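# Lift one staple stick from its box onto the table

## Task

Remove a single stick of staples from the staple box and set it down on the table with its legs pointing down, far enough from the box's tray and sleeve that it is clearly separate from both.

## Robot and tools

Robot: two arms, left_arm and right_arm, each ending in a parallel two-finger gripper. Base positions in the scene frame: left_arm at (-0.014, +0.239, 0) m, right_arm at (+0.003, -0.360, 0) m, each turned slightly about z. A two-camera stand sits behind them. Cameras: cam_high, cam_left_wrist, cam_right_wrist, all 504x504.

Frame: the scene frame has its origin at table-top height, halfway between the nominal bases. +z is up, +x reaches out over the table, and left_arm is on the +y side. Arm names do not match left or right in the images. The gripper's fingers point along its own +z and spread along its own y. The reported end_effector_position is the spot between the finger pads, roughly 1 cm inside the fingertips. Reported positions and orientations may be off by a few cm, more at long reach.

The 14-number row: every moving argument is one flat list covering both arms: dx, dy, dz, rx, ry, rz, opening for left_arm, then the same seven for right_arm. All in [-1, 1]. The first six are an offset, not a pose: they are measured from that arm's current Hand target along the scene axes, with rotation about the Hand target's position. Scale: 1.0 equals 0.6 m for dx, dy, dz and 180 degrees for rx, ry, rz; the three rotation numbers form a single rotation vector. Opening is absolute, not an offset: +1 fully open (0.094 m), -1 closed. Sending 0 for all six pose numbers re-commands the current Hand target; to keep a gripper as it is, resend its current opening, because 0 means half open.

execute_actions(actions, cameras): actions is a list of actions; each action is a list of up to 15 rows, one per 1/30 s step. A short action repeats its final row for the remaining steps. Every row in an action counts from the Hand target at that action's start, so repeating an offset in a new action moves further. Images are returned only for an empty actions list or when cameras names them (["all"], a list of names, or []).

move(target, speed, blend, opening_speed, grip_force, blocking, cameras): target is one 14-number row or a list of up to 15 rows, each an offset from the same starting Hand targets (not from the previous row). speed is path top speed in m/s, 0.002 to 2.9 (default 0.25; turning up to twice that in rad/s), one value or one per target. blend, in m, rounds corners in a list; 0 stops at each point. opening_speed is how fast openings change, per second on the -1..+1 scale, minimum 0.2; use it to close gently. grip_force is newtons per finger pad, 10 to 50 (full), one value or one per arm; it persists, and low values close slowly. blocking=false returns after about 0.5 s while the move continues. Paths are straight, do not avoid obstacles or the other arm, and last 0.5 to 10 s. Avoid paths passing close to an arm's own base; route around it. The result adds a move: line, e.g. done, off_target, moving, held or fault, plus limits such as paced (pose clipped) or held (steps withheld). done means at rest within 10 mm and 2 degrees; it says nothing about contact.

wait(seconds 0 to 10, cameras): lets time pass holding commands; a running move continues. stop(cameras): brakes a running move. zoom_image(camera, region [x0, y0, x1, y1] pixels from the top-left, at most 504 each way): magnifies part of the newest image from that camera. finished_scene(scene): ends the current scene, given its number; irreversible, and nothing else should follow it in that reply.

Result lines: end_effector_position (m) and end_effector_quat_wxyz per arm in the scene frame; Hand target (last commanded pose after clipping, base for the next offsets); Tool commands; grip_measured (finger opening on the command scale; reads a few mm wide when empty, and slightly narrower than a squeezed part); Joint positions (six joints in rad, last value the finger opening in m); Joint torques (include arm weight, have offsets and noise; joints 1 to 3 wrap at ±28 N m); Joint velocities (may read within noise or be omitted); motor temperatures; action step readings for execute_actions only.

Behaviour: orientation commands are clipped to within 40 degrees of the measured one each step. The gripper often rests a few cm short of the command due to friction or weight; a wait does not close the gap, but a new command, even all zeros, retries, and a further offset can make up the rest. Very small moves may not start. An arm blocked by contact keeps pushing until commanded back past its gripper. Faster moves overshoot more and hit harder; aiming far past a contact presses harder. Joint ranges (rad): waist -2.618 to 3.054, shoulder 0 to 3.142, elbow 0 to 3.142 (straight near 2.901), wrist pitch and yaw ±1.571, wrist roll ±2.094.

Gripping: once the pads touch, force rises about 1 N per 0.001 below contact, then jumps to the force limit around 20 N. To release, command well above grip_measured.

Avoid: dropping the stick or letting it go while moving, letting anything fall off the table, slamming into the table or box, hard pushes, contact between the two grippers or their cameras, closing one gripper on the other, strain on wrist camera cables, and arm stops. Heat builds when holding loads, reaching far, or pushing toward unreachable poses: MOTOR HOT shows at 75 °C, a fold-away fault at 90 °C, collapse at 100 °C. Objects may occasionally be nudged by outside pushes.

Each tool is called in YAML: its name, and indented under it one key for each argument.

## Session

execute_actions:
  actions: []
  cameras: ["all"]

Scene clock: 0.00 s.
left_arm: end_effector_position=(+0.3564, +0.2671, +0.1584) grip_measured=+1.000 end_effector_quat_wxyz=(+0.714, -0.058, +0.697, +0.028) | right_arm: end_effector_position=(+0.3814, -0.3582, +0.1255) grip_measured=+1.000 end_effector_quat_wxyz=(+0.662, +0.017, +0.750, -0.006)
Joint positions: left_arm=[-0.029 1.559 0.176 1.405 -0.096 -0.041 0.094] | right_arm=[0.053 1.564 0.214 1.225 0.061 0.022 0.094]
Joint velocities: within noise
Joint torques (N m): no reading
Motor temperatures (°C): left_arm=[22 23 27 23 22 22 23] | right_arm=[23 23 29 24 24 22 24]
Heat: left arm: 27 °C; right arm: 29 °C.
Hand target: left_arm +0.3576, +0.2672, +0.1659; +0.722, -0.058, +0.688, +0.028 | right_arm +0.3832, -0.3582, +0.1320; +0.669, +0.017, +0.743, -0.005
Tool commands: left_gripper/opening=+1.0 right_gripper/opening=+1.0

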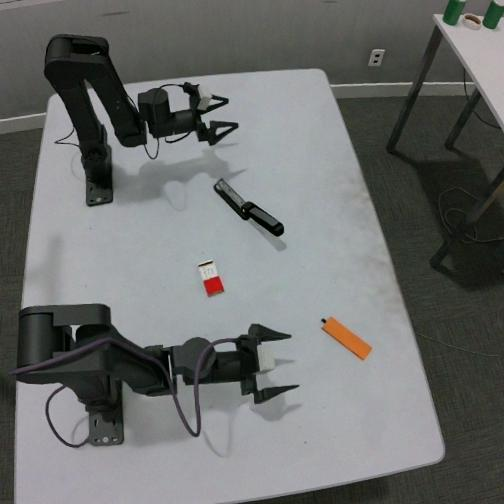

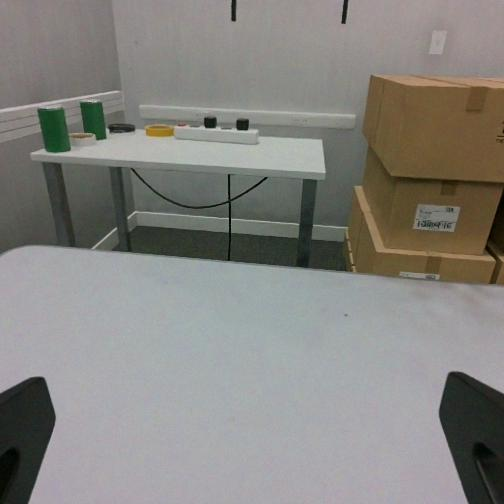

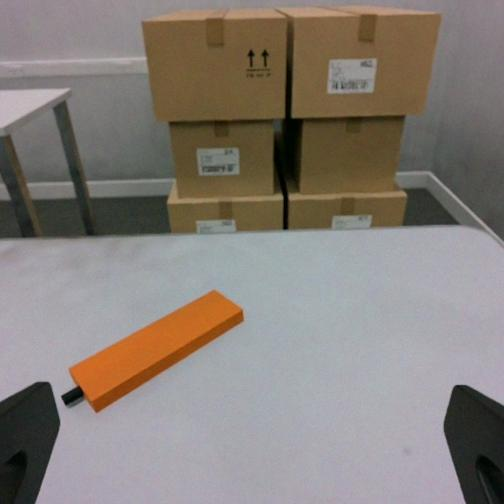

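zoom_image:
  camera: "cam_high"
  region: [170, 230, 250, 310]

Scaled by 6.300 from the camera's 504x504 image, which has a finer 720x720 frame.

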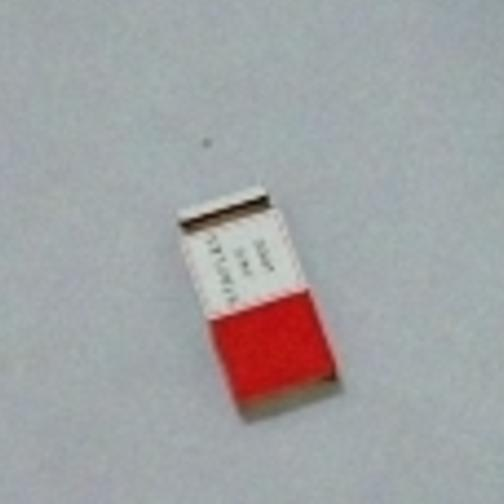

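move:
  target: [-0.241,-0.422,-0.13,0.1641,0.2018,-0.456,0.2,-0.2037,0.2253,-0.095,-0.1205,0.0945,0.5657,0.2]
  speed: 0.4
  cameras: ["all"]

Scene clock: 14.57 s.
left_arm: end_effector_position=(+0.2094, +0.0214, +0.0774) grip_measured=+0.202 end_effector_quat_wxyz=(+0.320, +0.567, +0.713, -0.258) | right_arm: end_effector_position=(+0.2577, -0.2269, +0.0714) grip_measured=+0.202 end_effector_quat_wxyz=(-0.311, +0.673, -0.554, -0.379)
Joint positions: left_arm=[-0.475 1.303 0.575 -0.248 0.646 0.72 0.056] | right_arm=[-0.045 1.893 1.066 -1.149 -0.971 -2.048 0.056]
Joint torques (N m): left_arm=[-0.43 -2.5 7.64 0.97 0.6 0.07] | right_arm=[0.83 -6.86 6.12 -0.36 -0.68 -0.07]
Heat: left arm: 27 °C; right arm: 29 °C.
Hand target: left_arm +0.2130, +0.0140, +0.0879; +0.327, +0.573, +0.702, -0.268 | right_arm +0.2611, -0.2230, +0.0751; -0.317, +0.671, -0.548, -0.387
Off the commanded pose: left_arm 0.013 m, 2 deg | right_arm 0.006 m, 1 deg.
move: off_target (left_arm)

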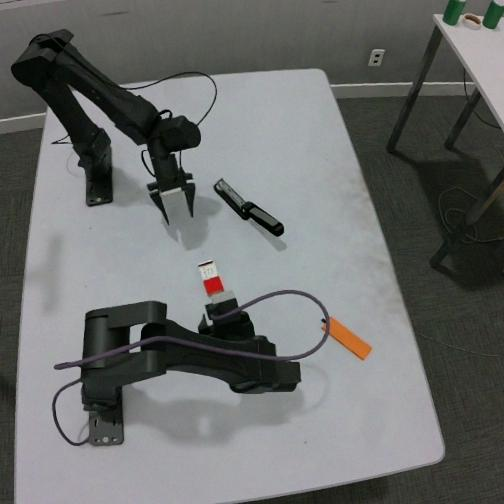

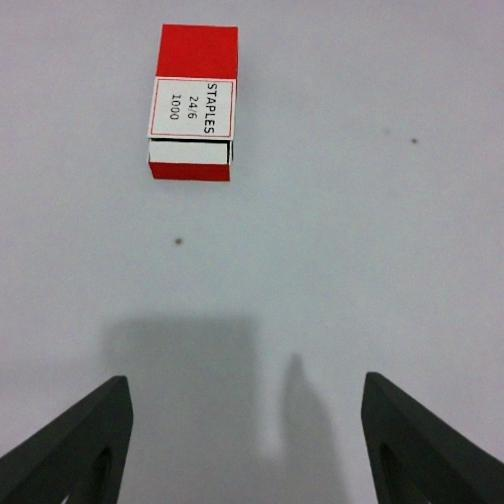

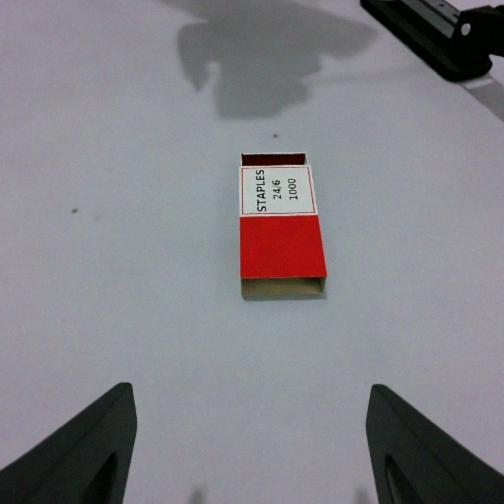

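move:
  target:
    - [0.0698,-0.1022,-0.0447,0,0,0,0.2,0.0083,0.0787,-0.0752,0,0,0,0.2]
    - [0.0767,-0.1328,-0.072,0,0,0,0.2,-0.0043,0.1442,-0.1268,0,0,0,0.2]
  speed: 0.15
  blend: [0.02,0]
  cameras: ["cam_left_wrist","cam_right_wrist"]

Scene clock: 20.07 s.
left_arm: end_effector_position=(+0.2483, -0.0556, +0.0368) grip_measured=+0.202 end_effector_quat_wxyz=(+0.310, +0.572, +0.711, -0.267) | right_arm: end_effector_position=(+0.2603, -0.1357, +0.0061) grip_measured=+0.202 end_effector_quat_wxyz=(-0.326, +0.665, -0.542, -0.397)
Joint positions: left_arm=[-0.656 1.71 0.74 0.069 0.559 0.556 0.056] | right_arm=[0.252 2.018 0.893 -0.393 -1.078 -1.515 0.056]
Joint torques (N m): left_arm=[-0.55 -4.49 7.08 1.51 0.28 -0.04] | right_arm=[0.79 -8.88 2.93 0.76 -0.2 0.14]
Heat: left arm: 28 °C; right arm: 30 °C.
Hand target: left_arm +0.2589, -0.0658, +0.0447; +0.327, +0.573, +0.702, -0.268 | right_arm +0.2584, -0.1365, -0.0010; -0.317, +0.671, -0.548, -0.387
Off the commanded pose: left_arm 0.017 m, 2 deg | right_arm 0.007 m, 2 deg.
move: off_target (left_arm)
Images, in order (width x height): cam_left_wrist 504x504, cam_right_wrist 504x504.

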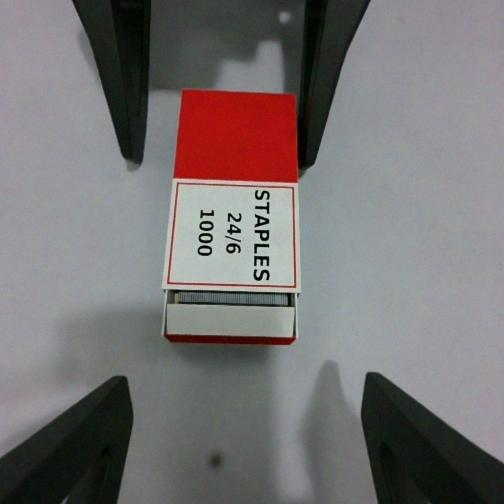

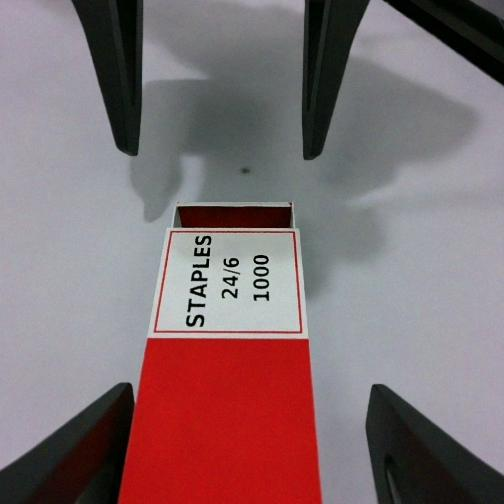

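move:
  target:
    - [0.0112,-0.0147,-0.0133,0,0,0,0.2,-0.0107,-0.0022,0,0,0,0,0.2]
    - [0.0152,-0.0342,-0.0295,0,0,0,0.2,-0.0107,-0.0022,0,0,0,0,-0.3]
  speed: 0.1
  blend: [0.01,0]
  grip_force: [25,25]
  cameras: ["cam_left_wrist","cam_right_wrist"]

Scene clock: 25.23 s.
left_arm: end_effector_position=(+0.2598, -0.0776, +0.0225) grip_measured=+0.202 end_effector_quat_wxyz=(+0.315, +0.573, +0.708, -0.268) | right_arm: end_effector_position=(+0.2564, -0.1349, +0.0052) grip_measured=-0.190 end_effector_quat_wxyz=(-0.332, +0.661, -0.540, -0.403)
Joint positions: left_arm=[-0.693 1.825 0.796 0.155 0.537 0.524 0.056] | right_arm=[0.252 2.018 0.868 -0.359 -1.097 -1.505 0.038]
Joint torques (N m): left_arm=[-0.57 -5.19 6.53 1.5 0.21 -0.03] | right_arm=[0.8 -10.25 2.5 0.57 -0.01 0.05]
Heat: left arm: 29 °C; right arm: 29 °C.
Hand target: left_arm +0.2682, -0.0862, +0.0270; +0.327, +0.573, +0.702, -0.268 | right_arm +0.2521, -0.1378, -0.0010; -0.317, +0.671, -0.548, -0.387
Off the commanded pose: left_arm 0.013 m, 2 deg | right_arm 0.008 m, 3 deg.
grip_force (N): 25, 25
move: off_target (left_arm, right_arm); blend cut to 0.0073 m at target 1; target 2's new opening was sent with right_arm's hand 0.009 m and 3 deg from that target
Images, in order (width x height): cam_left_wrist 504x504, cam_right_wrist 504x504.

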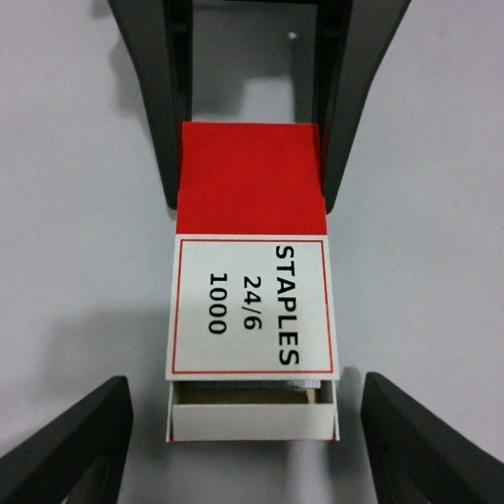

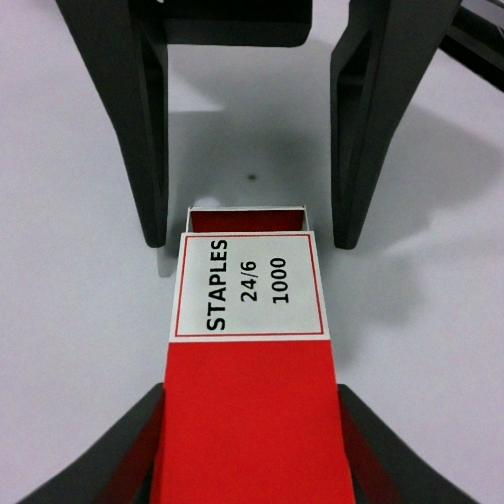

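move:
  target:
    - [-0.0082,0.0368,0.0328,0,0,0,0.2,0,0,0,0,0,0,-0.3]
    - [-0.0042,0.0077,-0.0033,0,0,0,0.2,0,0,0,0,0,0,-0.3]
  speed: 0.12
  blend: [0.005,0]
  cameras: ["cam_left_wrist"]

Scene clock: 28.63 s.
left_arm: end_effector_position=(+0.2624, -0.0772, +0.0252) grip_measured=+0.202 end_effector_quat_wxyz=(+0.321, +0.573, +0.705, -0.267) | right_arm: end_effector_position=(+0.2567, -0.1349, +0.0053) grip_measured=-0.193 end_effector_quat_wxyz=(-0.332, +0.661, -0.540, -0.402)
Joint positions: left_arm=[-0.688 1.821 0.796 0.161 0.54 0.53 0.056] | right_arm=[0.252 2.018 0.868 -0.357 -1.097 -1.505 0.038]
Joint torques (N m): left_arm=[-0.4 -5.33 4.83 1.61 0.24 -0.01] | right_arm=[0.83 -10.26 2.48 0.54 -0.01 0.06]
Heat: left arm: 29 °C; right arm: 29 °C.
Hand target: left_arm +0.2656, -0.0817, +0.0250; +0.327, +0.573, +0.702, -0.268 | right_arm +0.2520, -0.1378, -0.0010; -0.317, +0.671, -0.548, -0.387
Off the commanded pose: left_arm 0.006 m, 1 deg | right_arm 0.008 m, 3 deg.
grip_force (N): 25, 25
move: off_target (right_arm)
Images, in order (width x height): cam_left_wrist 504x504.

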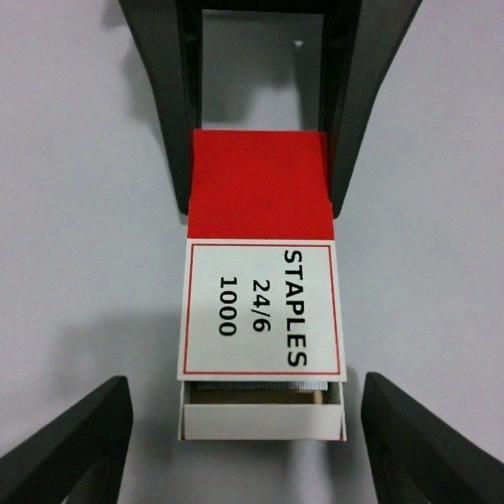

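move:
  target: [-0.0133,0.017,-0.006,0,0,0,0.2,0,0,0,0,0,0,-0.3]
  speed: 0.1
  cameras: ["cam_left_wrist"]

Scene clock: 30.07 s.
left_arm: end_effector_position=(+0.2594, -0.0750, +0.0214) grip_measured=+0.202 end_effector_quat_wxyz=(+0.327, +0.575, +0.702, -0.266) | right_arm: end_effector_position=(+0.2567, -0.1349, +0.0053) grip_measured=-0.193 end_effector_quat_wxyz=(-0.332, +0.661, -0.540, -0.402)
Joint positions: left_arm=[-0.688 1.821 0.764 0.206 0.54 0.533 0.056] | right_arm=[0.252 2.018 0.868 -0.357 -1.097 -1.505 0.038]
Joint torques (N m): left_arm=[0.69 -7.08 3.19 1.37 0.34 0.06] | right_arm=[0.81 -10.26 2.47 0.54 -0.02 0.05]
Heat: left arm: 29 °C; right arm: 29 °C.
Hand target: left_arm +0.2575, -0.0715, +0.0214; +0.327, +0.573, +0.702, -0.268 | right_arm +0.2520, -0.1378, -0.0010; -0.317, +0.671, -0.548, -0.387
Off the commanded pose: left_arm 0.004 m, 0 deg | right_arm 0.008 m, 3 deg.
grip_force (N): 25, 25
move: off_target (right_arm)
Images, in order (width x height): cam_left_wrist 504x504.

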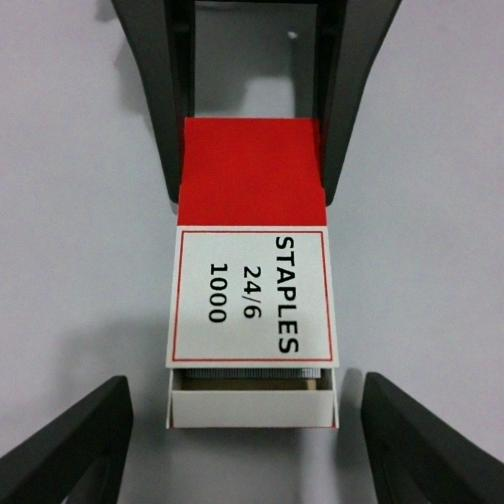

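move:
  target:
    - [-0.0037,0.0062,0,0,0,0,0.2,0,0,0,0,0,0,-0.3]
    - [-0.0037,0.0062,0,0,0,0,-0.3,0,0,0,0,0,0,-0.3]
  speed: 0.08
  cameras: ["cam_left_wrist"]

Scene clock: 32.87 s.
left_arm: end_effector_position=(+0.2584, -0.0734, +0.0209) grip_measured=-0.218 end_effector_quat_wxyz=(+0.331, +0.576, +0.697, -0.269) | right_arm: end_effector_position=(+0.2568, -0.1348, +0.0053) grip_measured=-0.193 end_effector_quat_wxyz=(-0.332, +0.661, -0.540, -0.402)
Joint positions: left_arm=[-0.68 1.821 0.749 0.228 0.554 0.542 0.037] | right_arm=[0.252 2.018 0.868 -0.357 -1.097 -1.504 0.038]
Joint torques (N m): left_arm=[0.43 -8.18 3.11 1.23 0.22 -0.01] | right_arm=[0.83 -10.28 2.48 0.55 -0.02 0.06]
Heat: left arm: 28 °C; right arm: 29 °C.
Hand target: left_arm +0.2555, -0.0677, +0.0214; +0.327, +0.573, +0.702, -0.268 | right_arm +0.2521, -0.1378, -0.0010; -0.317, +0.671, -0.548, -0.387
Off the commanded pose: left_arm 0.006 m, 1 deg | right_arm 0.008 m, 3 deg.
grip_force (N): 25, 25
move: off_target (right_arm)
Images, in order (width x height): cam_left_wrist 504x504.

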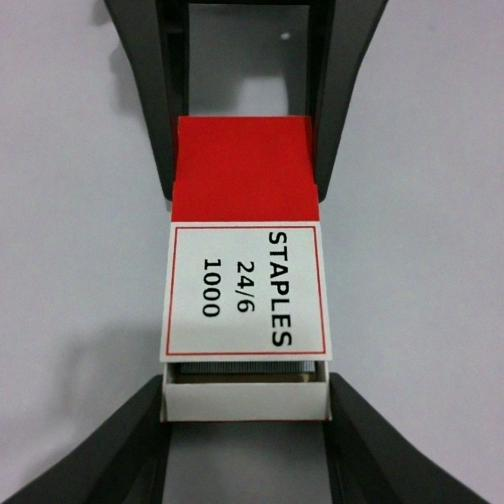

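move:
  target: [-0.0243,0.1141,0,0,0,0,-0.3,0,0,0,0,0,0,-0.3]
  speed: 0.07
  cameras: ["cam_left_wrist","cam_right_wrist"]

Scene clock: 36.47 s.
left_arm: end_effector_position=(+0.2442, -0.0050, +0.0199) grip_measured=-0.219 end_effector_quat_wxyz=(+0.332, +0.576, +0.696, -0.271) | right_arm: end_effector_position=(+0.2533, -0.1300, +0.0056) grip_measured=-0.219 end_effector_quat_wxyz=(-0.329, +0.664, -0.535, -0.406)
Joint positions: left_arm=[-0.493 1.677 0.584 0.148 0.673 0.719 0.037] | right_arm=[0.269 2.018 0.868 -0.352 -1.098 -1.496 0.037]
Joint torques (N m): left_arm=[0.73 -7.08 3.21 0.89 0.29 0.07] | right_arm=[-0.94 -10.32 2.44 0.52 0.01 0]
Heat: left arm: 28 °C; right arm: 29 °C.
Hand target: left_arm +0.2408, +0.0007, +0.0214; +0.327, +0.573, +0.702, -0.268 | right_arm +0.2521, -0.1378, -0.0010; -0.317, +0.671, -0.548, -0.387
Off the commanded pose: left_arm 0.007 m, 1 deg | right_arm 0.010 m, 3 deg.
grip_force (N): 25, 25
move: off_target (right_arm)
Images, in order (width x height): cam_left_wrist 504x504, cam_right_wrist 504x504.

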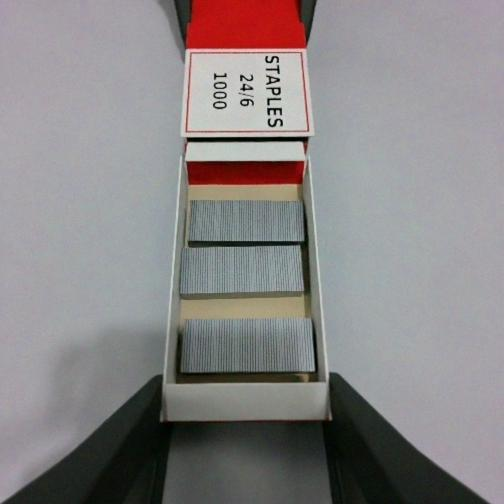

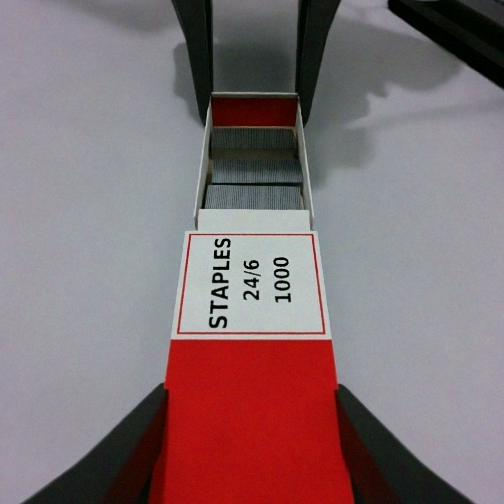

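zoom_image:
  camera: "cam_left_wrist"
  region: [140, 130, 360, 430]

zoom_image:
  camera: "cam_right_wrist"
  region: [170, 80, 340, 240]

Scaled by 1.680 from the camera's 504x504 image, which has a finer 720x720 frame.

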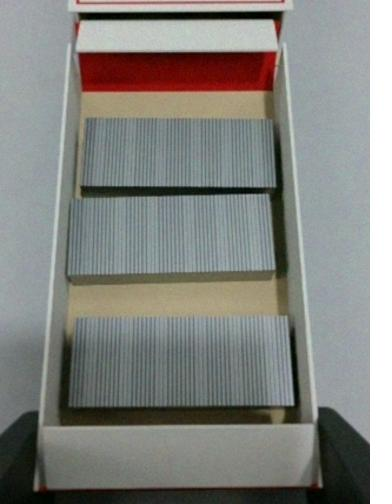

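Scaled by 2.965 from the camera's 504x504 image, which has a finer 720x720 frame.

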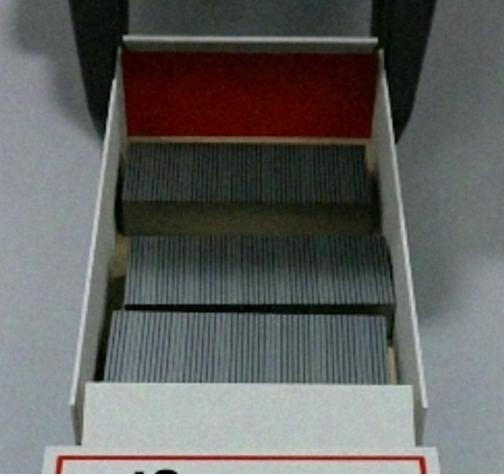

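move:
  target:
    - [0,0,0,0,0,0.2111,-0.3,0,0,0,0,0,0,0.12]
    - [0,0,0,0,0,0.2111,0.1,0.0202,-0.099,0.0583,0,0,0,0.12]
    - [-0.0583,0.0497,0.0643,0,0,0.2111,0.1,0.0382,-0.087,0.2017,-0.1667,0.0424,-0.1294,0.12]
    - [0.0153,0.3655,0.281,0,0,0.2111,0.1,0.0298,0.0297,0.235,-0.3334,0.0847,-0.2588,0.12]
    - [0.0153,0.3655,0.281,0,0,0.2111,0.1,-0.0002,0.2047,0.1683,-0.3334,0.0847,-0.2588,0.12]
  speed: [0.25,0.15,0.3,0.35,0.25]
  blend: [0,0,0.03,0.03,0]
  cameras: ["cam_high","cam_right_wrist"]

Scene clock: 54.63 s.
left_arm: end_effector_position=(+0.2458, +0.2206, +0.1768) grip_measured=+0.098 end_effector_quat_wxyz=(+0.383, +0.309, +0.858, -0.143) | right_arm: end_effector_position=(+0.2475, -0.0166, +0.0985) grip_measured=+0.118 end_effector_quat_wxyz=(-0.003, -0.428, +0.904, +0.002)
Joint positions: left_arm=[0.351 1.05 0.857 -0.916 0.733 0.918 0.052] | right_arm=[0.969 2.179 1.993 -1.389 -0.007 0.061 0.053]
Joint torques (N m): left_arm=[0.58 -1.24 8.1 0.81 0.68 0.05] | right_arm=[-0.29 -11.11 7.77 0.37 0.07 0.08]
Heat: left arm: 28 °C; right arm: 29 °C.
Hand target: left_arm +0.2500, +0.2200, +0.1900; +0.397, +0.314, +0.850, -0.147 | right_arm +0.2519, -0.0150, +0.1000; +0.000, -0.423, +0.906, +0.000
Off the commanded pose: left_arm 0.014 m, 2 deg | right_arm 0.005 m, 1 deg.
grip_force (N): 25, 25
move: off_target (left_arm)
Images, in order (width x height): cam_high 504x504, cam_right_wrist 504x504.

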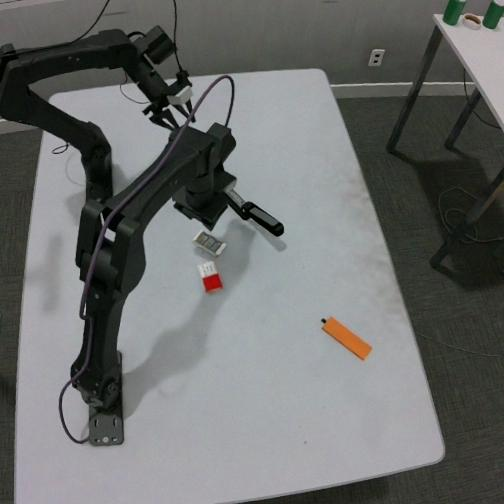

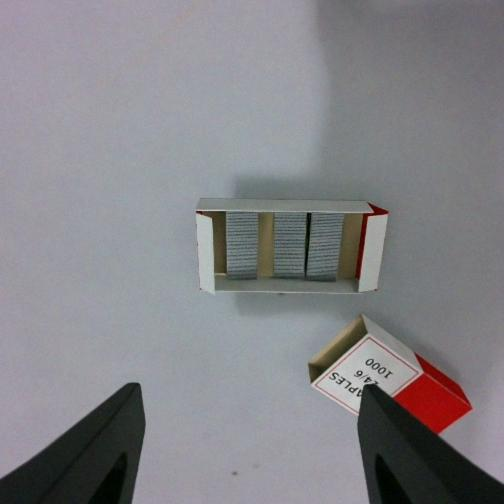

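move:
  target: [0,0,0,0,0,0,0.1,0.0218,-0.0125,-0.0917,0,0,0,-0.07]
  speed: 0.15
  grip_force: [20,15]
  cameras: ["cam_right_wrist"]

Scene clock: 58.83 s.
left_arm: end_effector_position=(+0.2458, +0.2206, +0.1768) grip_measured=+0.098 end_effector_quat_wxyz=(+0.383, +0.310, +0.858, -0.143) | right_arm: end_effector_position=(+0.2610, -0.0231, +0.0516) grip_measured=-0.068 end_effector_quat_wxyz=(-0.002, -0.421, +0.907, +0.001)
Joint positions: left_arm=[0.351 1.05 0.857 -0.916 0.733 0.918 0.052] | right_arm=[0.935 2.198 1.838 -1.214 -0.005 0.042 0.044]
Joint torques (N m): left_arm=[0.64 -1.36 8.06 0.83 0.7 0.08] | right_arm=[-0.42 -11.4 5.03 0.68 0.05 -0.04]
Heat: left arm: 29 °C; right arm: 29 °C.
Hand target: left_arm +0.2500, +0.2201, +0.1901; +0.397, +0.314, +0.850, -0.146 | right_arm +0.2650, -0.0225, +0.0450; +0.000, -0.423, +0.906, +0.000
Off the commanded pose: left_arm 0.014 m, 2 deg | right_arm 0.008 m, 0 deg.
grip_force (N): 20, 15
move: off_target (left_arm)
Images, in order (width x height): cam_right_wrist 504x504.

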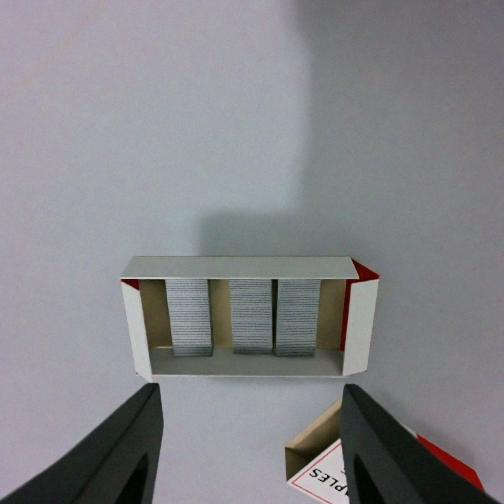

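move:
  target: [0,0,0,0,0,0,0.1,-0.0018,0.0015,-0.0567,0,0,0,-0.12]
  speed: 0.08

Scene clock: 60.90 s.
left_arm: end_effector_position=(+0.2458, +0.2206, +0.1768) grip_measured=+0.098 end_effector_quat_wxyz=(+0.383, +0.310, +0.858, -0.143) | right_arm: end_effector_position=(+0.2615, -0.0225, +0.0185) grip_measured=-0.118 end_effector_quat_wxyz=(-0.002, -0.421, +0.907, +0.002)
Joint positions: left_arm=[0.351 1.05 0.857 -0.916 0.733 0.918 0.052] | right_arm=[0.935 2.224 1.747 -1.095 -0.005 0.042 0.041]
Joint torques (N m): left_arm=[0.54 -1.42 7.94 0.81 0.71 0.1] | right_arm=[-0.1 -11.32 4.9 0.69 0.05 -0.01]
Heat: left arm: 29 °C; right arm: 29 °C.
Hand target: left_arm +0.2500, +0.2201, +0.1901; +0.397, +0.314, +0.850, -0.146 | right_arm +0.2639, -0.0216, +0.0109; +0.000, -0.423, +0.906, +0.000
Off the commanded pose: left_arm 0.014 m, 2 deg | right_arm 0.008 m, 0 deg.
grip_force (N): 20, 15
move: off_target (left_arm)

move:
  target: [0,0,0,0,0,0,0.1,0,0,0,0,0,0,0.97]
  speed: 0.08
  opening_speed: 0.8
  grip_force: [20,25]
  cameras: ["cam_right_wrist"]

Scene clock: 62.67 s.
left_arm: end_effector_position=(+0.2458, +0.2206, +0.1768) grip_measured=+0.098 end_effector_quat_wxyz=(+0.383, +0.310, +0.858, -0.143) | right_arm: end_effector_position=(+0.2615, -0.0224, +0.0185) grip_measured=+0.968 end_effector_quat_wxyz=(-0.001, -0.421, +0.907, +0.002)
Joint positions: left_arm=[0.351 1.05 0.857 -0.916 0.733 0.918 0.052] | right_arm=[0.935 2.224 1.747 -1.095 -0.005 0.042 0.092]
Joint torques (N m): left_arm=[0.47 -1.37 8.23 0.78 0.69 0.1] | right_arm=[-0.09 -11.3 4.9 0.68 0.05 -0.02]
Heat: left arm: 29 °C; right arm: 29 °C.
Hand target: left_arm +0.2500, +0.2201, +0.1901; +0.397, +0.314, +0.850, -0.146 | right_arm +0.2639, -0.0217, +0.0109; +0.000, -0.423, +0.906, +0.000
Off the commanded pose: left_arm 0.014 m, 2 deg | right_arm 0.008 m, 0 deg.
grip_force (N): 20, 25
move: off_target (left_arm)
Images, in order (width x height): cam_right_wrist 504x504.

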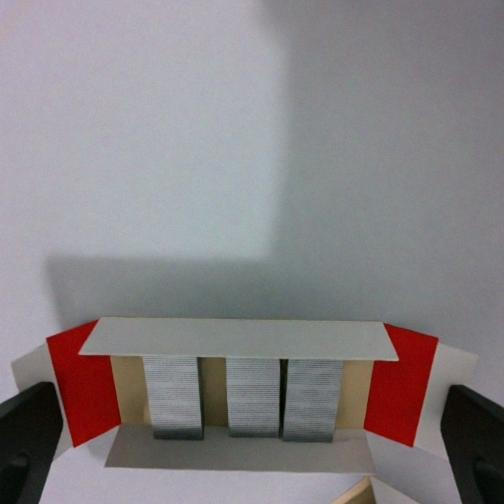

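move:
  target: [0,0,0,0,0,0,0.1,-0.0307,0.0252,0.0818,0,0,0,-0.6]
  speed: 0.12
  grip_force: [20,50]
  cameras: ["cam_right_wrist"]

Scene clock: 65.33 s.
left_arm: end_effector_position=(+0.2458, +0.2206, +0.1768) grip_measured=+0.098 end_effector_quat_wxyz=(+0.383, +0.310, +0.858, -0.143) | right_arm: end_effector_position=(+0.2424, -0.0120, +0.0470) grip_measured=-0.598 end_effector_quat_wxyz=(-0.015, -0.425, +0.905, -0.007)
Joint positions: left_arm=[0.351 1.05 0.857 -0.916 0.733 0.918 0.052] | right_arm=[0.986 2.224 1.862 -1.241 -0.004 0.085 0.019]
Joint torques (N m): left_arm=[0.5 -1.42 8.01 0.8 0.72 0.09] | right_arm=[0.36 -13.96 7.61 0.31 0.04 0.09]
Heat: left arm: 30 °C; right arm: 29 °C.
Hand target: left_arm +0.2500, +0.2201, +0.1901; +0.397, +0.314, +0.850, -0.146 | right_arm +0.2455, -0.0066, +0.0600; +0.000, -0.423, +0.906, +0.000
Off the commanded pose: left_arm 0.014 m, 2 deg | right_arm 0.014 m, 2 deg.
grip_force (N): 20, 50
move: off_target (left_arm, right_arm)
Images, in order (width x height): cam_right_wrist 504x504.

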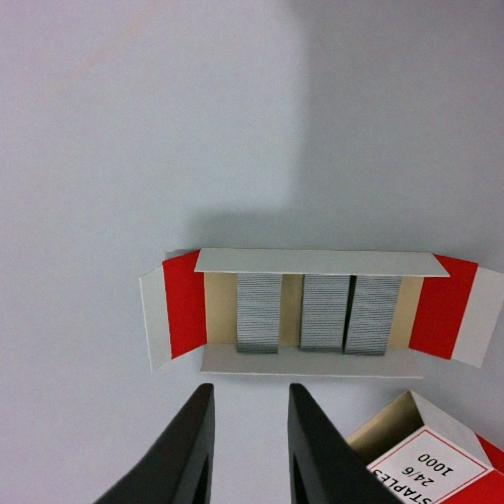

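zoom_image:
  camera: "cam_right_wrist"
  region: [190, 240, 410, 420]

Scaled by 2.291 from the camera's 504x504 image, which has a finer 720x720 frame.

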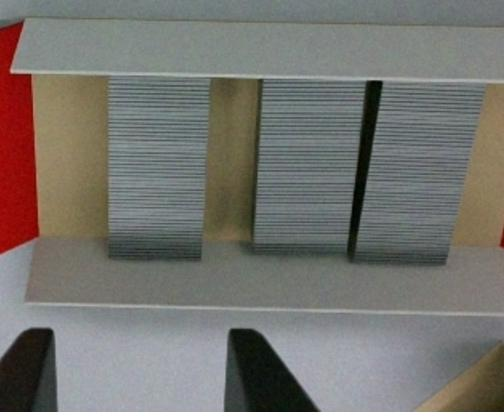

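move:
  target: [0,0,0,0,0,0,0.1,0,0,-0.0992,0,0,0,-0.525]
  speed: 0.08
  grip_force: [20,25]
  cameras: ["cam_right_wrist"]

Scene clock: 69.13 s.
left_arm: end_effector_position=(+0.2458, +0.2206, +0.1768) grip_measured=+0.098 end_effector_quat_wxyz=(+0.383, +0.310, +0.858, -0.143) | right_arm: end_effector_position=(+0.2450, -0.0083, +0.0086) grip_measured=-0.527 end_effector_quat_wxyz=(-0.001, -0.425, +0.905, +0.002)
Joint positions: left_arm=[0.351 1.05 0.857 -0.916 0.733 0.918 0.052] | right_arm=[0.986 2.24 1.733 -1.064 -0.004 0.086 0.022]
Joint torques (N m): left_arm=[0.55 -1.5 7.97 0.79 0.7 0.07] | right_arm=[0.35 -11.3 4.85 0.68 0.05 0.1]
Heat: left arm: 30 °C; right arm: 30 °C.
Hand target: left_arm +0.2500, +0.2201, +0.1901; +0.397, +0.314, +0.850, -0.146 | right_arm +0.2455, -0.0066, +0.0004; +0.000, -0.423, +0.906, +0.000
Off the commanded pose: left_arm 0.014 m, 2 deg | right_arm 0.008 m, 0 deg.
grip_force (N): 20, 25
move: off_target (left_arm)
Images, in order (width x height): cam_right_wrist 504x504.

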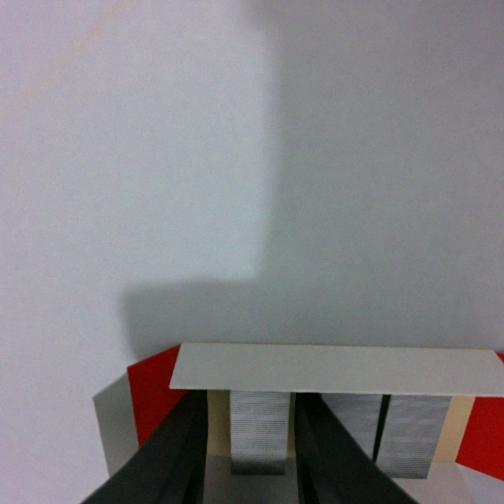

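move:
  target: [0,0,0,0,0,0,0.1,0,0,0,0,0,0,-0.85]
  speed: 0.08
  opening_speed: 0.35
  grip_force: [20,25]
  cameras: ["cam_right_wrist"]

Scene clock: 70.57 s.
left_arm: end_effector_position=(+0.2458, +0.2206, +0.1768) grip_measured=+0.098 end_effector_quat_wxyz=(+0.383, +0.310, +0.858, -0.143) | right_arm: end_effector_position=(+0.2451, -0.0082, +0.0086) grip_measured=-0.708 end_effector_quat_wxyz=(-0.001, -0.425, +0.905, +0.002)
Joint positions: left_arm=[0.351 1.05 0.857 -0.916 0.733 0.918 0.052] | right_arm=[0.986 2.24 1.733 -1.063 -0.004 0.086 0.014]
Joint torques (N m): left_arm=[0.44 -1.29 8.21 0.8 0.69 0.08] | right_arm=[0.36 -11.29 4.83 0.69 0.04 0.1]
Heat: left arm: 30 °C; right arm: 30 °C.
Hand target: left_arm +0.2500, +0.2201, +0.1901; +0.397, +0.314, +0.850, -0.146 | right_arm +0.2455, -0.0066, +0.0004; +0.000, -0.423, +0.906, +0.000
Off the commanded pose: left_arm 0.014 m, 2 deg | right_arm 0.008 m, 0 deg.
grip_force (N): 20, 25
move: off_target (left_arm)
Images, in order (width x height): cam_right_wrist 504x504.

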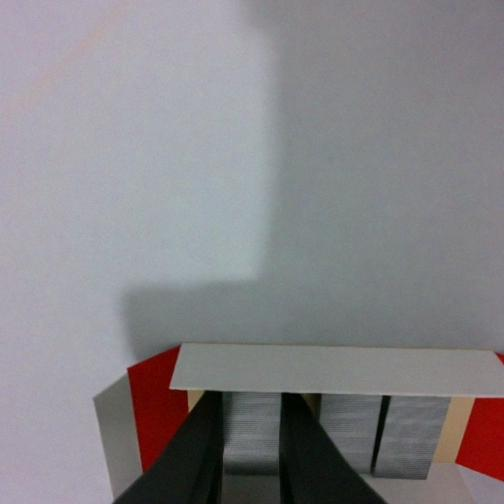

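move:
  target:
    - [0,0,0,0,0,0,0.1,0,0,0.1243,0,0,0,-0.85]
    - [0,0,0,0,0,0,0.1,0.2417,-0.2057,0.1243,0,0,0,-0.85]
  speed: [0.08,0.2]
  blend: [0.012,0]
  cameras: ["cam_right_wrist","cam_high"]

Scene clock: 74.13 s.
left_arm: end_effector_position=(+0.2458, +0.2206, +0.1768) grip_measured=+0.098 end_effector_quat_wxyz=(+0.383, +0.310, +0.858, -0.143) | right_arm: end_effector_position=(+0.3893, -0.1346, +0.0759) grip_measured=-0.708 end_effector_quat_wxyz=(+0.001, -0.416, +0.909, -0.002)
Joint positions: left_arm=[0.351 1.05 0.857 -0.916 0.733 0.918 0.052] | right_arm=[0.55 2.297 2.098 -1.37 0.004 -0.332 0.014]
Joint torques (N m): left_arm=[0.68 -1.44 8.02 0.79 0.71 0.1] | right_arm=[0.61 -11.67 7.82 0.36 -0.04 -0.05]
Heat: left arm: 31 °C; right arm: 30 °C.
Hand target: left_arm +0.2500, +0.2201, +0.1901; +0.397, +0.314, +0.850, -0.146 | right_arm +0.3906, -0.1300, +0.0750; +0.000, -0.423, +0.906, +0.000
Off the commanded pose: left_arm 0.014 m, 2 deg | right_arm 0.005 m, 1 deg.
grip_force (N): 20, 25
move: off_target (left_arm)
Images, in order (width x height): cam_high 504x504, cam_right_wrist 504x504.

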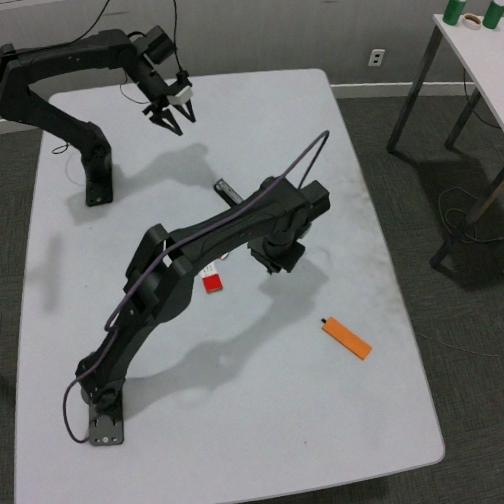

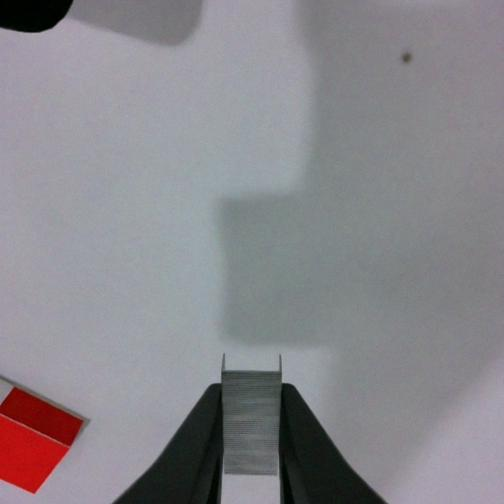

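move:
  target:
    - [0,0,0,0,0,0,0.1,0,0,-0.105,0,0,0,-0.85]
    - [0,0,0,0,0,0,0.1,0,0,-0.1192,0,0,0,-0.85]
  speed: [0.12,0.03]
  blend: [0.004,0]

Scene clock: 76.47 s.
left_arm: end_effector_position=(+0.2458, +0.2206, +0.1768) grip_measured=+0.098 end_effector_quat_wxyz=(+0.383, +0.310, +0.858, -0.143) | right_arm: end_effector_position=(+0.3916, -0.1332, +0.0142) grip_measured=-0.708 end_effector_quat_wxyz=(+0.004, -0.417, +0.909, -0.002)
Joint positions: left_arm=[0.351 1.05 0.857 -0.916 0.733 0.918 0.052] | right_arm=[0.55 2.325 1.9 -1.139 0.004 -0.332 0.014]
Joint torques (N m): left_arm=[0.55 -1.37 8.25 0.8 0.72 0.08] | right_arm=[0.61 -11.77 4.77 0.68 -0.05 -0.05]
Heat: left arm: 31 °C; right arm: 30 °C.
Hand target: left_arm +0.2500, +0.2201, +0.1901; +0.397, +0.314, +0.850, -0.146 | right_arm +0.3906, -0.1300, +0.0036; +0.000, -0.423, +0.906, +0.000
Off the commanded pose: left_arm 0.014 m, 2 deg | right_arm 0.011 m, 1 deg.
grip_force (N): 20, 25
move: off_target (left_arm, right_arm)

move:
  target: [0,0,0,0,0,0,0.1,0,0,-0.0108,0,0,0,-0.85]
  speed: 0.03
  cameras: ["cam_right_wrist"]

Scene clock: 77.53 s.
left_arm: end_effector_position=(+0.2458, +0.2206, +0.1768) grip_measured=+0.098 end_effector_quat_wxyz=(+0.383, +0.310, +0.858, -0.143) | right_arm: end_effector_position=(+0.3922, -0.1329, +0.0103) grip_measured=-0.708 end_effector_quat_wxyz=(+0.007, -0.417, +0.909, -0.002)
Joint positions: left_arm=[0.351 1.05 0.857 -0.916 0.733 0.918 0.052] | right_arm=[0.55 2.325 1.884 -1.117 0.004 -0.332 0.014]
Joint torques (N m): left_arm=[0.54 -1.48 8.03 0.83 0.67 0.1] | right_arm=[0.61 -11.29 4.77 0.69 -0.04 -0.05]
Heat: left arm: 31 °C; right arm: 30 °C.
Hand target: left_arm +0.2500, +0.2201, +0.1901; +0.397, +0.314, +0.850, -0.146 | right_arm +0.3906, -0.1300, -0.0029; +0.000, -0.423, +0.906, +0.000
Off the commanded pose: left_arm 0.014 m, 2 deg | right_arm 0.014 m, 1 deg.
grip_force (N): 20, 25
move: off_target (left_arm, right_arm)
Images, in order (width x height): cam_right_wrist 504x504.

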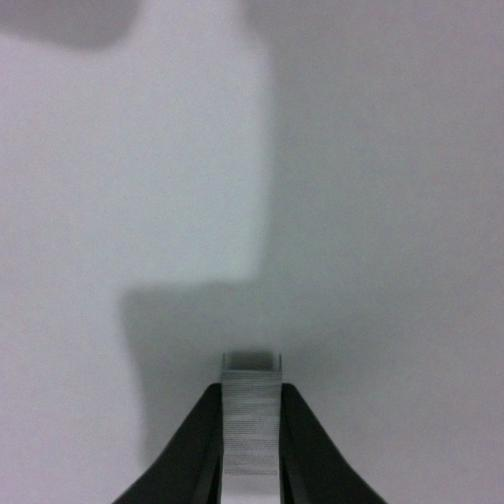

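move:
  target: [0,0,0,0,0,0,0.1,0,0,-0.0083,0,0,0,-0.85]
  speed: 0.02

Scene clock: 78.37 s.
left_arm: end_effector_position=(+0.2458, +0.2206, +0.1768) grip_measured=+0.098 end_effector_quat_wxyz=(+0.383, +0.310, +0.858, -0.143) | right_arm: end_effector_position=(+0.3924, -0.1328, +0.0085) grip_measured=-0.708 end_effector_quat_wxyz=(+0.007, -0.417, +0.909, -0.002)
Joint positions: left_arm=[0.351 1.05 0.857 -0.916 0.733 0.918 0.052] | right_arm=[0.55 2.326 1.879 -1.11 0.004 -0.333 0.014]
Joint torques (N m): left_arm=[0.44 -1.54 8.08 0.79 0.74 0.09] | right_arm=[0.62 -11.03 4.19 0.8 -0.04 -0.05]
Heat: left arm: 31 °C; right arm: 30 °C.
Hand target: left_arm +0.2500, +0.2201, +0.1901; +0.397, +0.314, +0.850, -0.146 | right_arm +0.3906, -0.1300, -0.0079; +0.000, -0.423, +0.906, +0.000
Off the commanded pose: left_arm 0.014 m, 2 deg | right_arm 0.017 m, 1 deg.
grip_force (N): 20, 25
move: off_target (left_arm, right_arm)

move:
  target: [0,0,0,0,0,0,0.1,0,0,-0.0067,0,0,0,-0.85]
  speed: 0.02
  cameras: ["cam_right_wrist"]

Scene clock: 79.37 s.
left_arm: end_effector_position=(+0.2458, +0.2206, +0.1768) grip_measured=+0.098 end_effector_quat_wxyz=(+0.383, +0.310, +0.858, -0.143) | right_arm: end_effector_position=(+0.3921, -0.1329, +0.0075) grip_measured=-0.708 end_effector_quat_wxyz=(+0.007, -0.417, +0.909, -0.002)
Joint positions: left_arm=[0.351 1.05 0.857 -0.916 0.733 0.918 0.052] | right_arm=[0.55 2.326 1.875 -1.107 0.004 -0.333 0.014]
Joint torques (N m): left_arm=[0.5 -1.31 7.98 0.8 0.7 0.06] | right_arm=[0.61 -10.73 3.73 0.91 -0.04 -0.05]
Heat: left arm: 31 °C; right arm: 30 °C.
Hand target: left_arm +0.2500, +0.2201, +0.1901; +0.397, +0.314, +0.850, -0.146 | right_arm +0.3905, -0.1300, -0.0120; +0.000, -0.423, +0.906, +0.000
Off the commanded pose: left_arm 0.014 m, 2 deg | right_arm 0.020 m, 1 deg.
grip_force (N): 20, 25
move: off_target (left_arm, right_arm)
Images, in order (width x height): cam_right_wrist 504x504.

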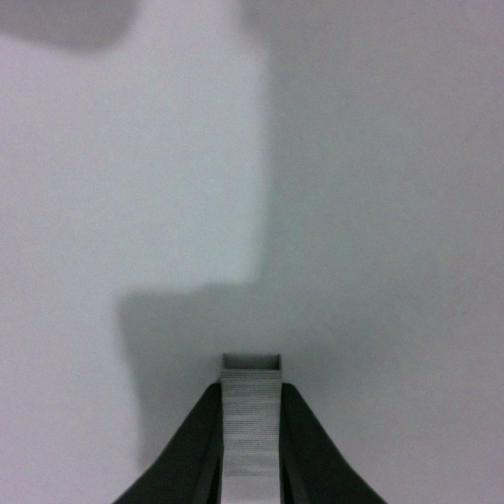

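move:
  target:
    - [0,0,0,0,0,0,0.1,0.0027,-0.0048,0.0083,0,0,0,-0.85]
    - [0,0,0,0,0,0,0.1,0.0027,-0.0048,0.0083,0,0,0,-0.56]
    - [0,0,0,0,0,0,0.1,0.0027,-0.0048,0.13,0,0,0,-0.56]
  speed: [0.03,0.03,0.07]
  cameras: ["cam_right_wrist","cam_high"]

Scene clock: 82.97 s.
left_arm: end_effector_position=(+0.2458, +0.2206, +0.1768) grip_measured=+0.098 end_effector_quat_wxyz=(+0.383, +0.310, +0.858, -0.143) | right_arm: end_effector_position=(+0.3876, -0.1355, +0.0538) grip_measured=-0.562 end_effector_quat_wxyz=(-0.014, -0.420, +0.907, -0.003)
Joint positions: left_arm=[0.351 1.05 0.857 -0.916 0.733 0.918 0.052] | right_arm=[0.55 2.326 2.06 -1.334 0.004 -0.34 0.021]
Joint torques (N m): left_arm=[0.53 -1.4 8.13 0.8 0.72 0.1] | right_arm=[-0.1 -14.53 7.71 0.31 -0.03 -0.05]
Heat: left arm: 31 °C; right arm: 30 °C.
Hand target: left_arm +0.2500, +0.2201, +0.1901; +0.397, +0.314, +0.850, -0.146 | right_arm +0.3922, -0.1329, +0.0661; +0.000, -0.423, +0.906, +0.000
Off the commanded pose: left_arm 0.014 m, 2 deg | right_arm 0.013 m, 2 deg.
grip_force (N): 20, 25
move: off_target (left_arm, right_arm); target 2's new opening was sent with right_arm's hand 0.015 m and 1 deg from that target
Images, in order (width x height): cam_high 504x504, cam_right_wrist 504x504.

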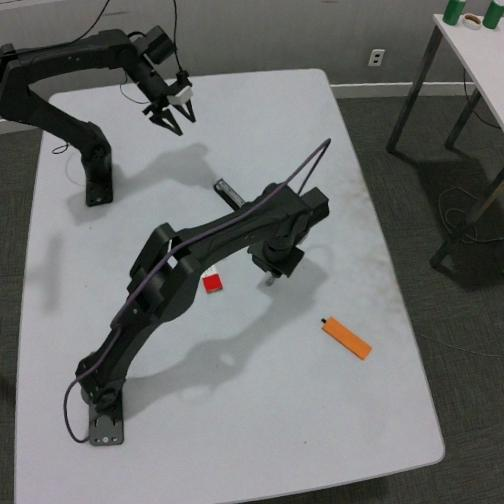

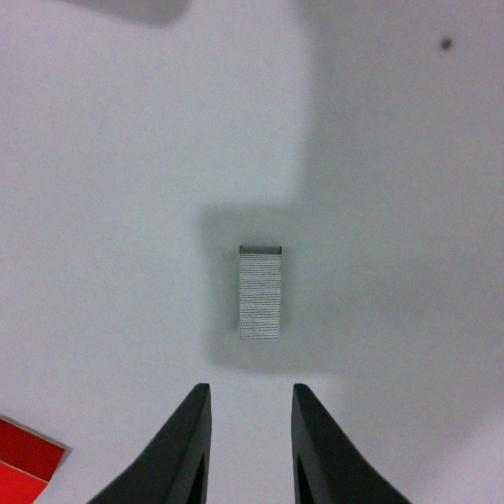

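finished_scene:
  scene: 2

The scene is finished: the task was done.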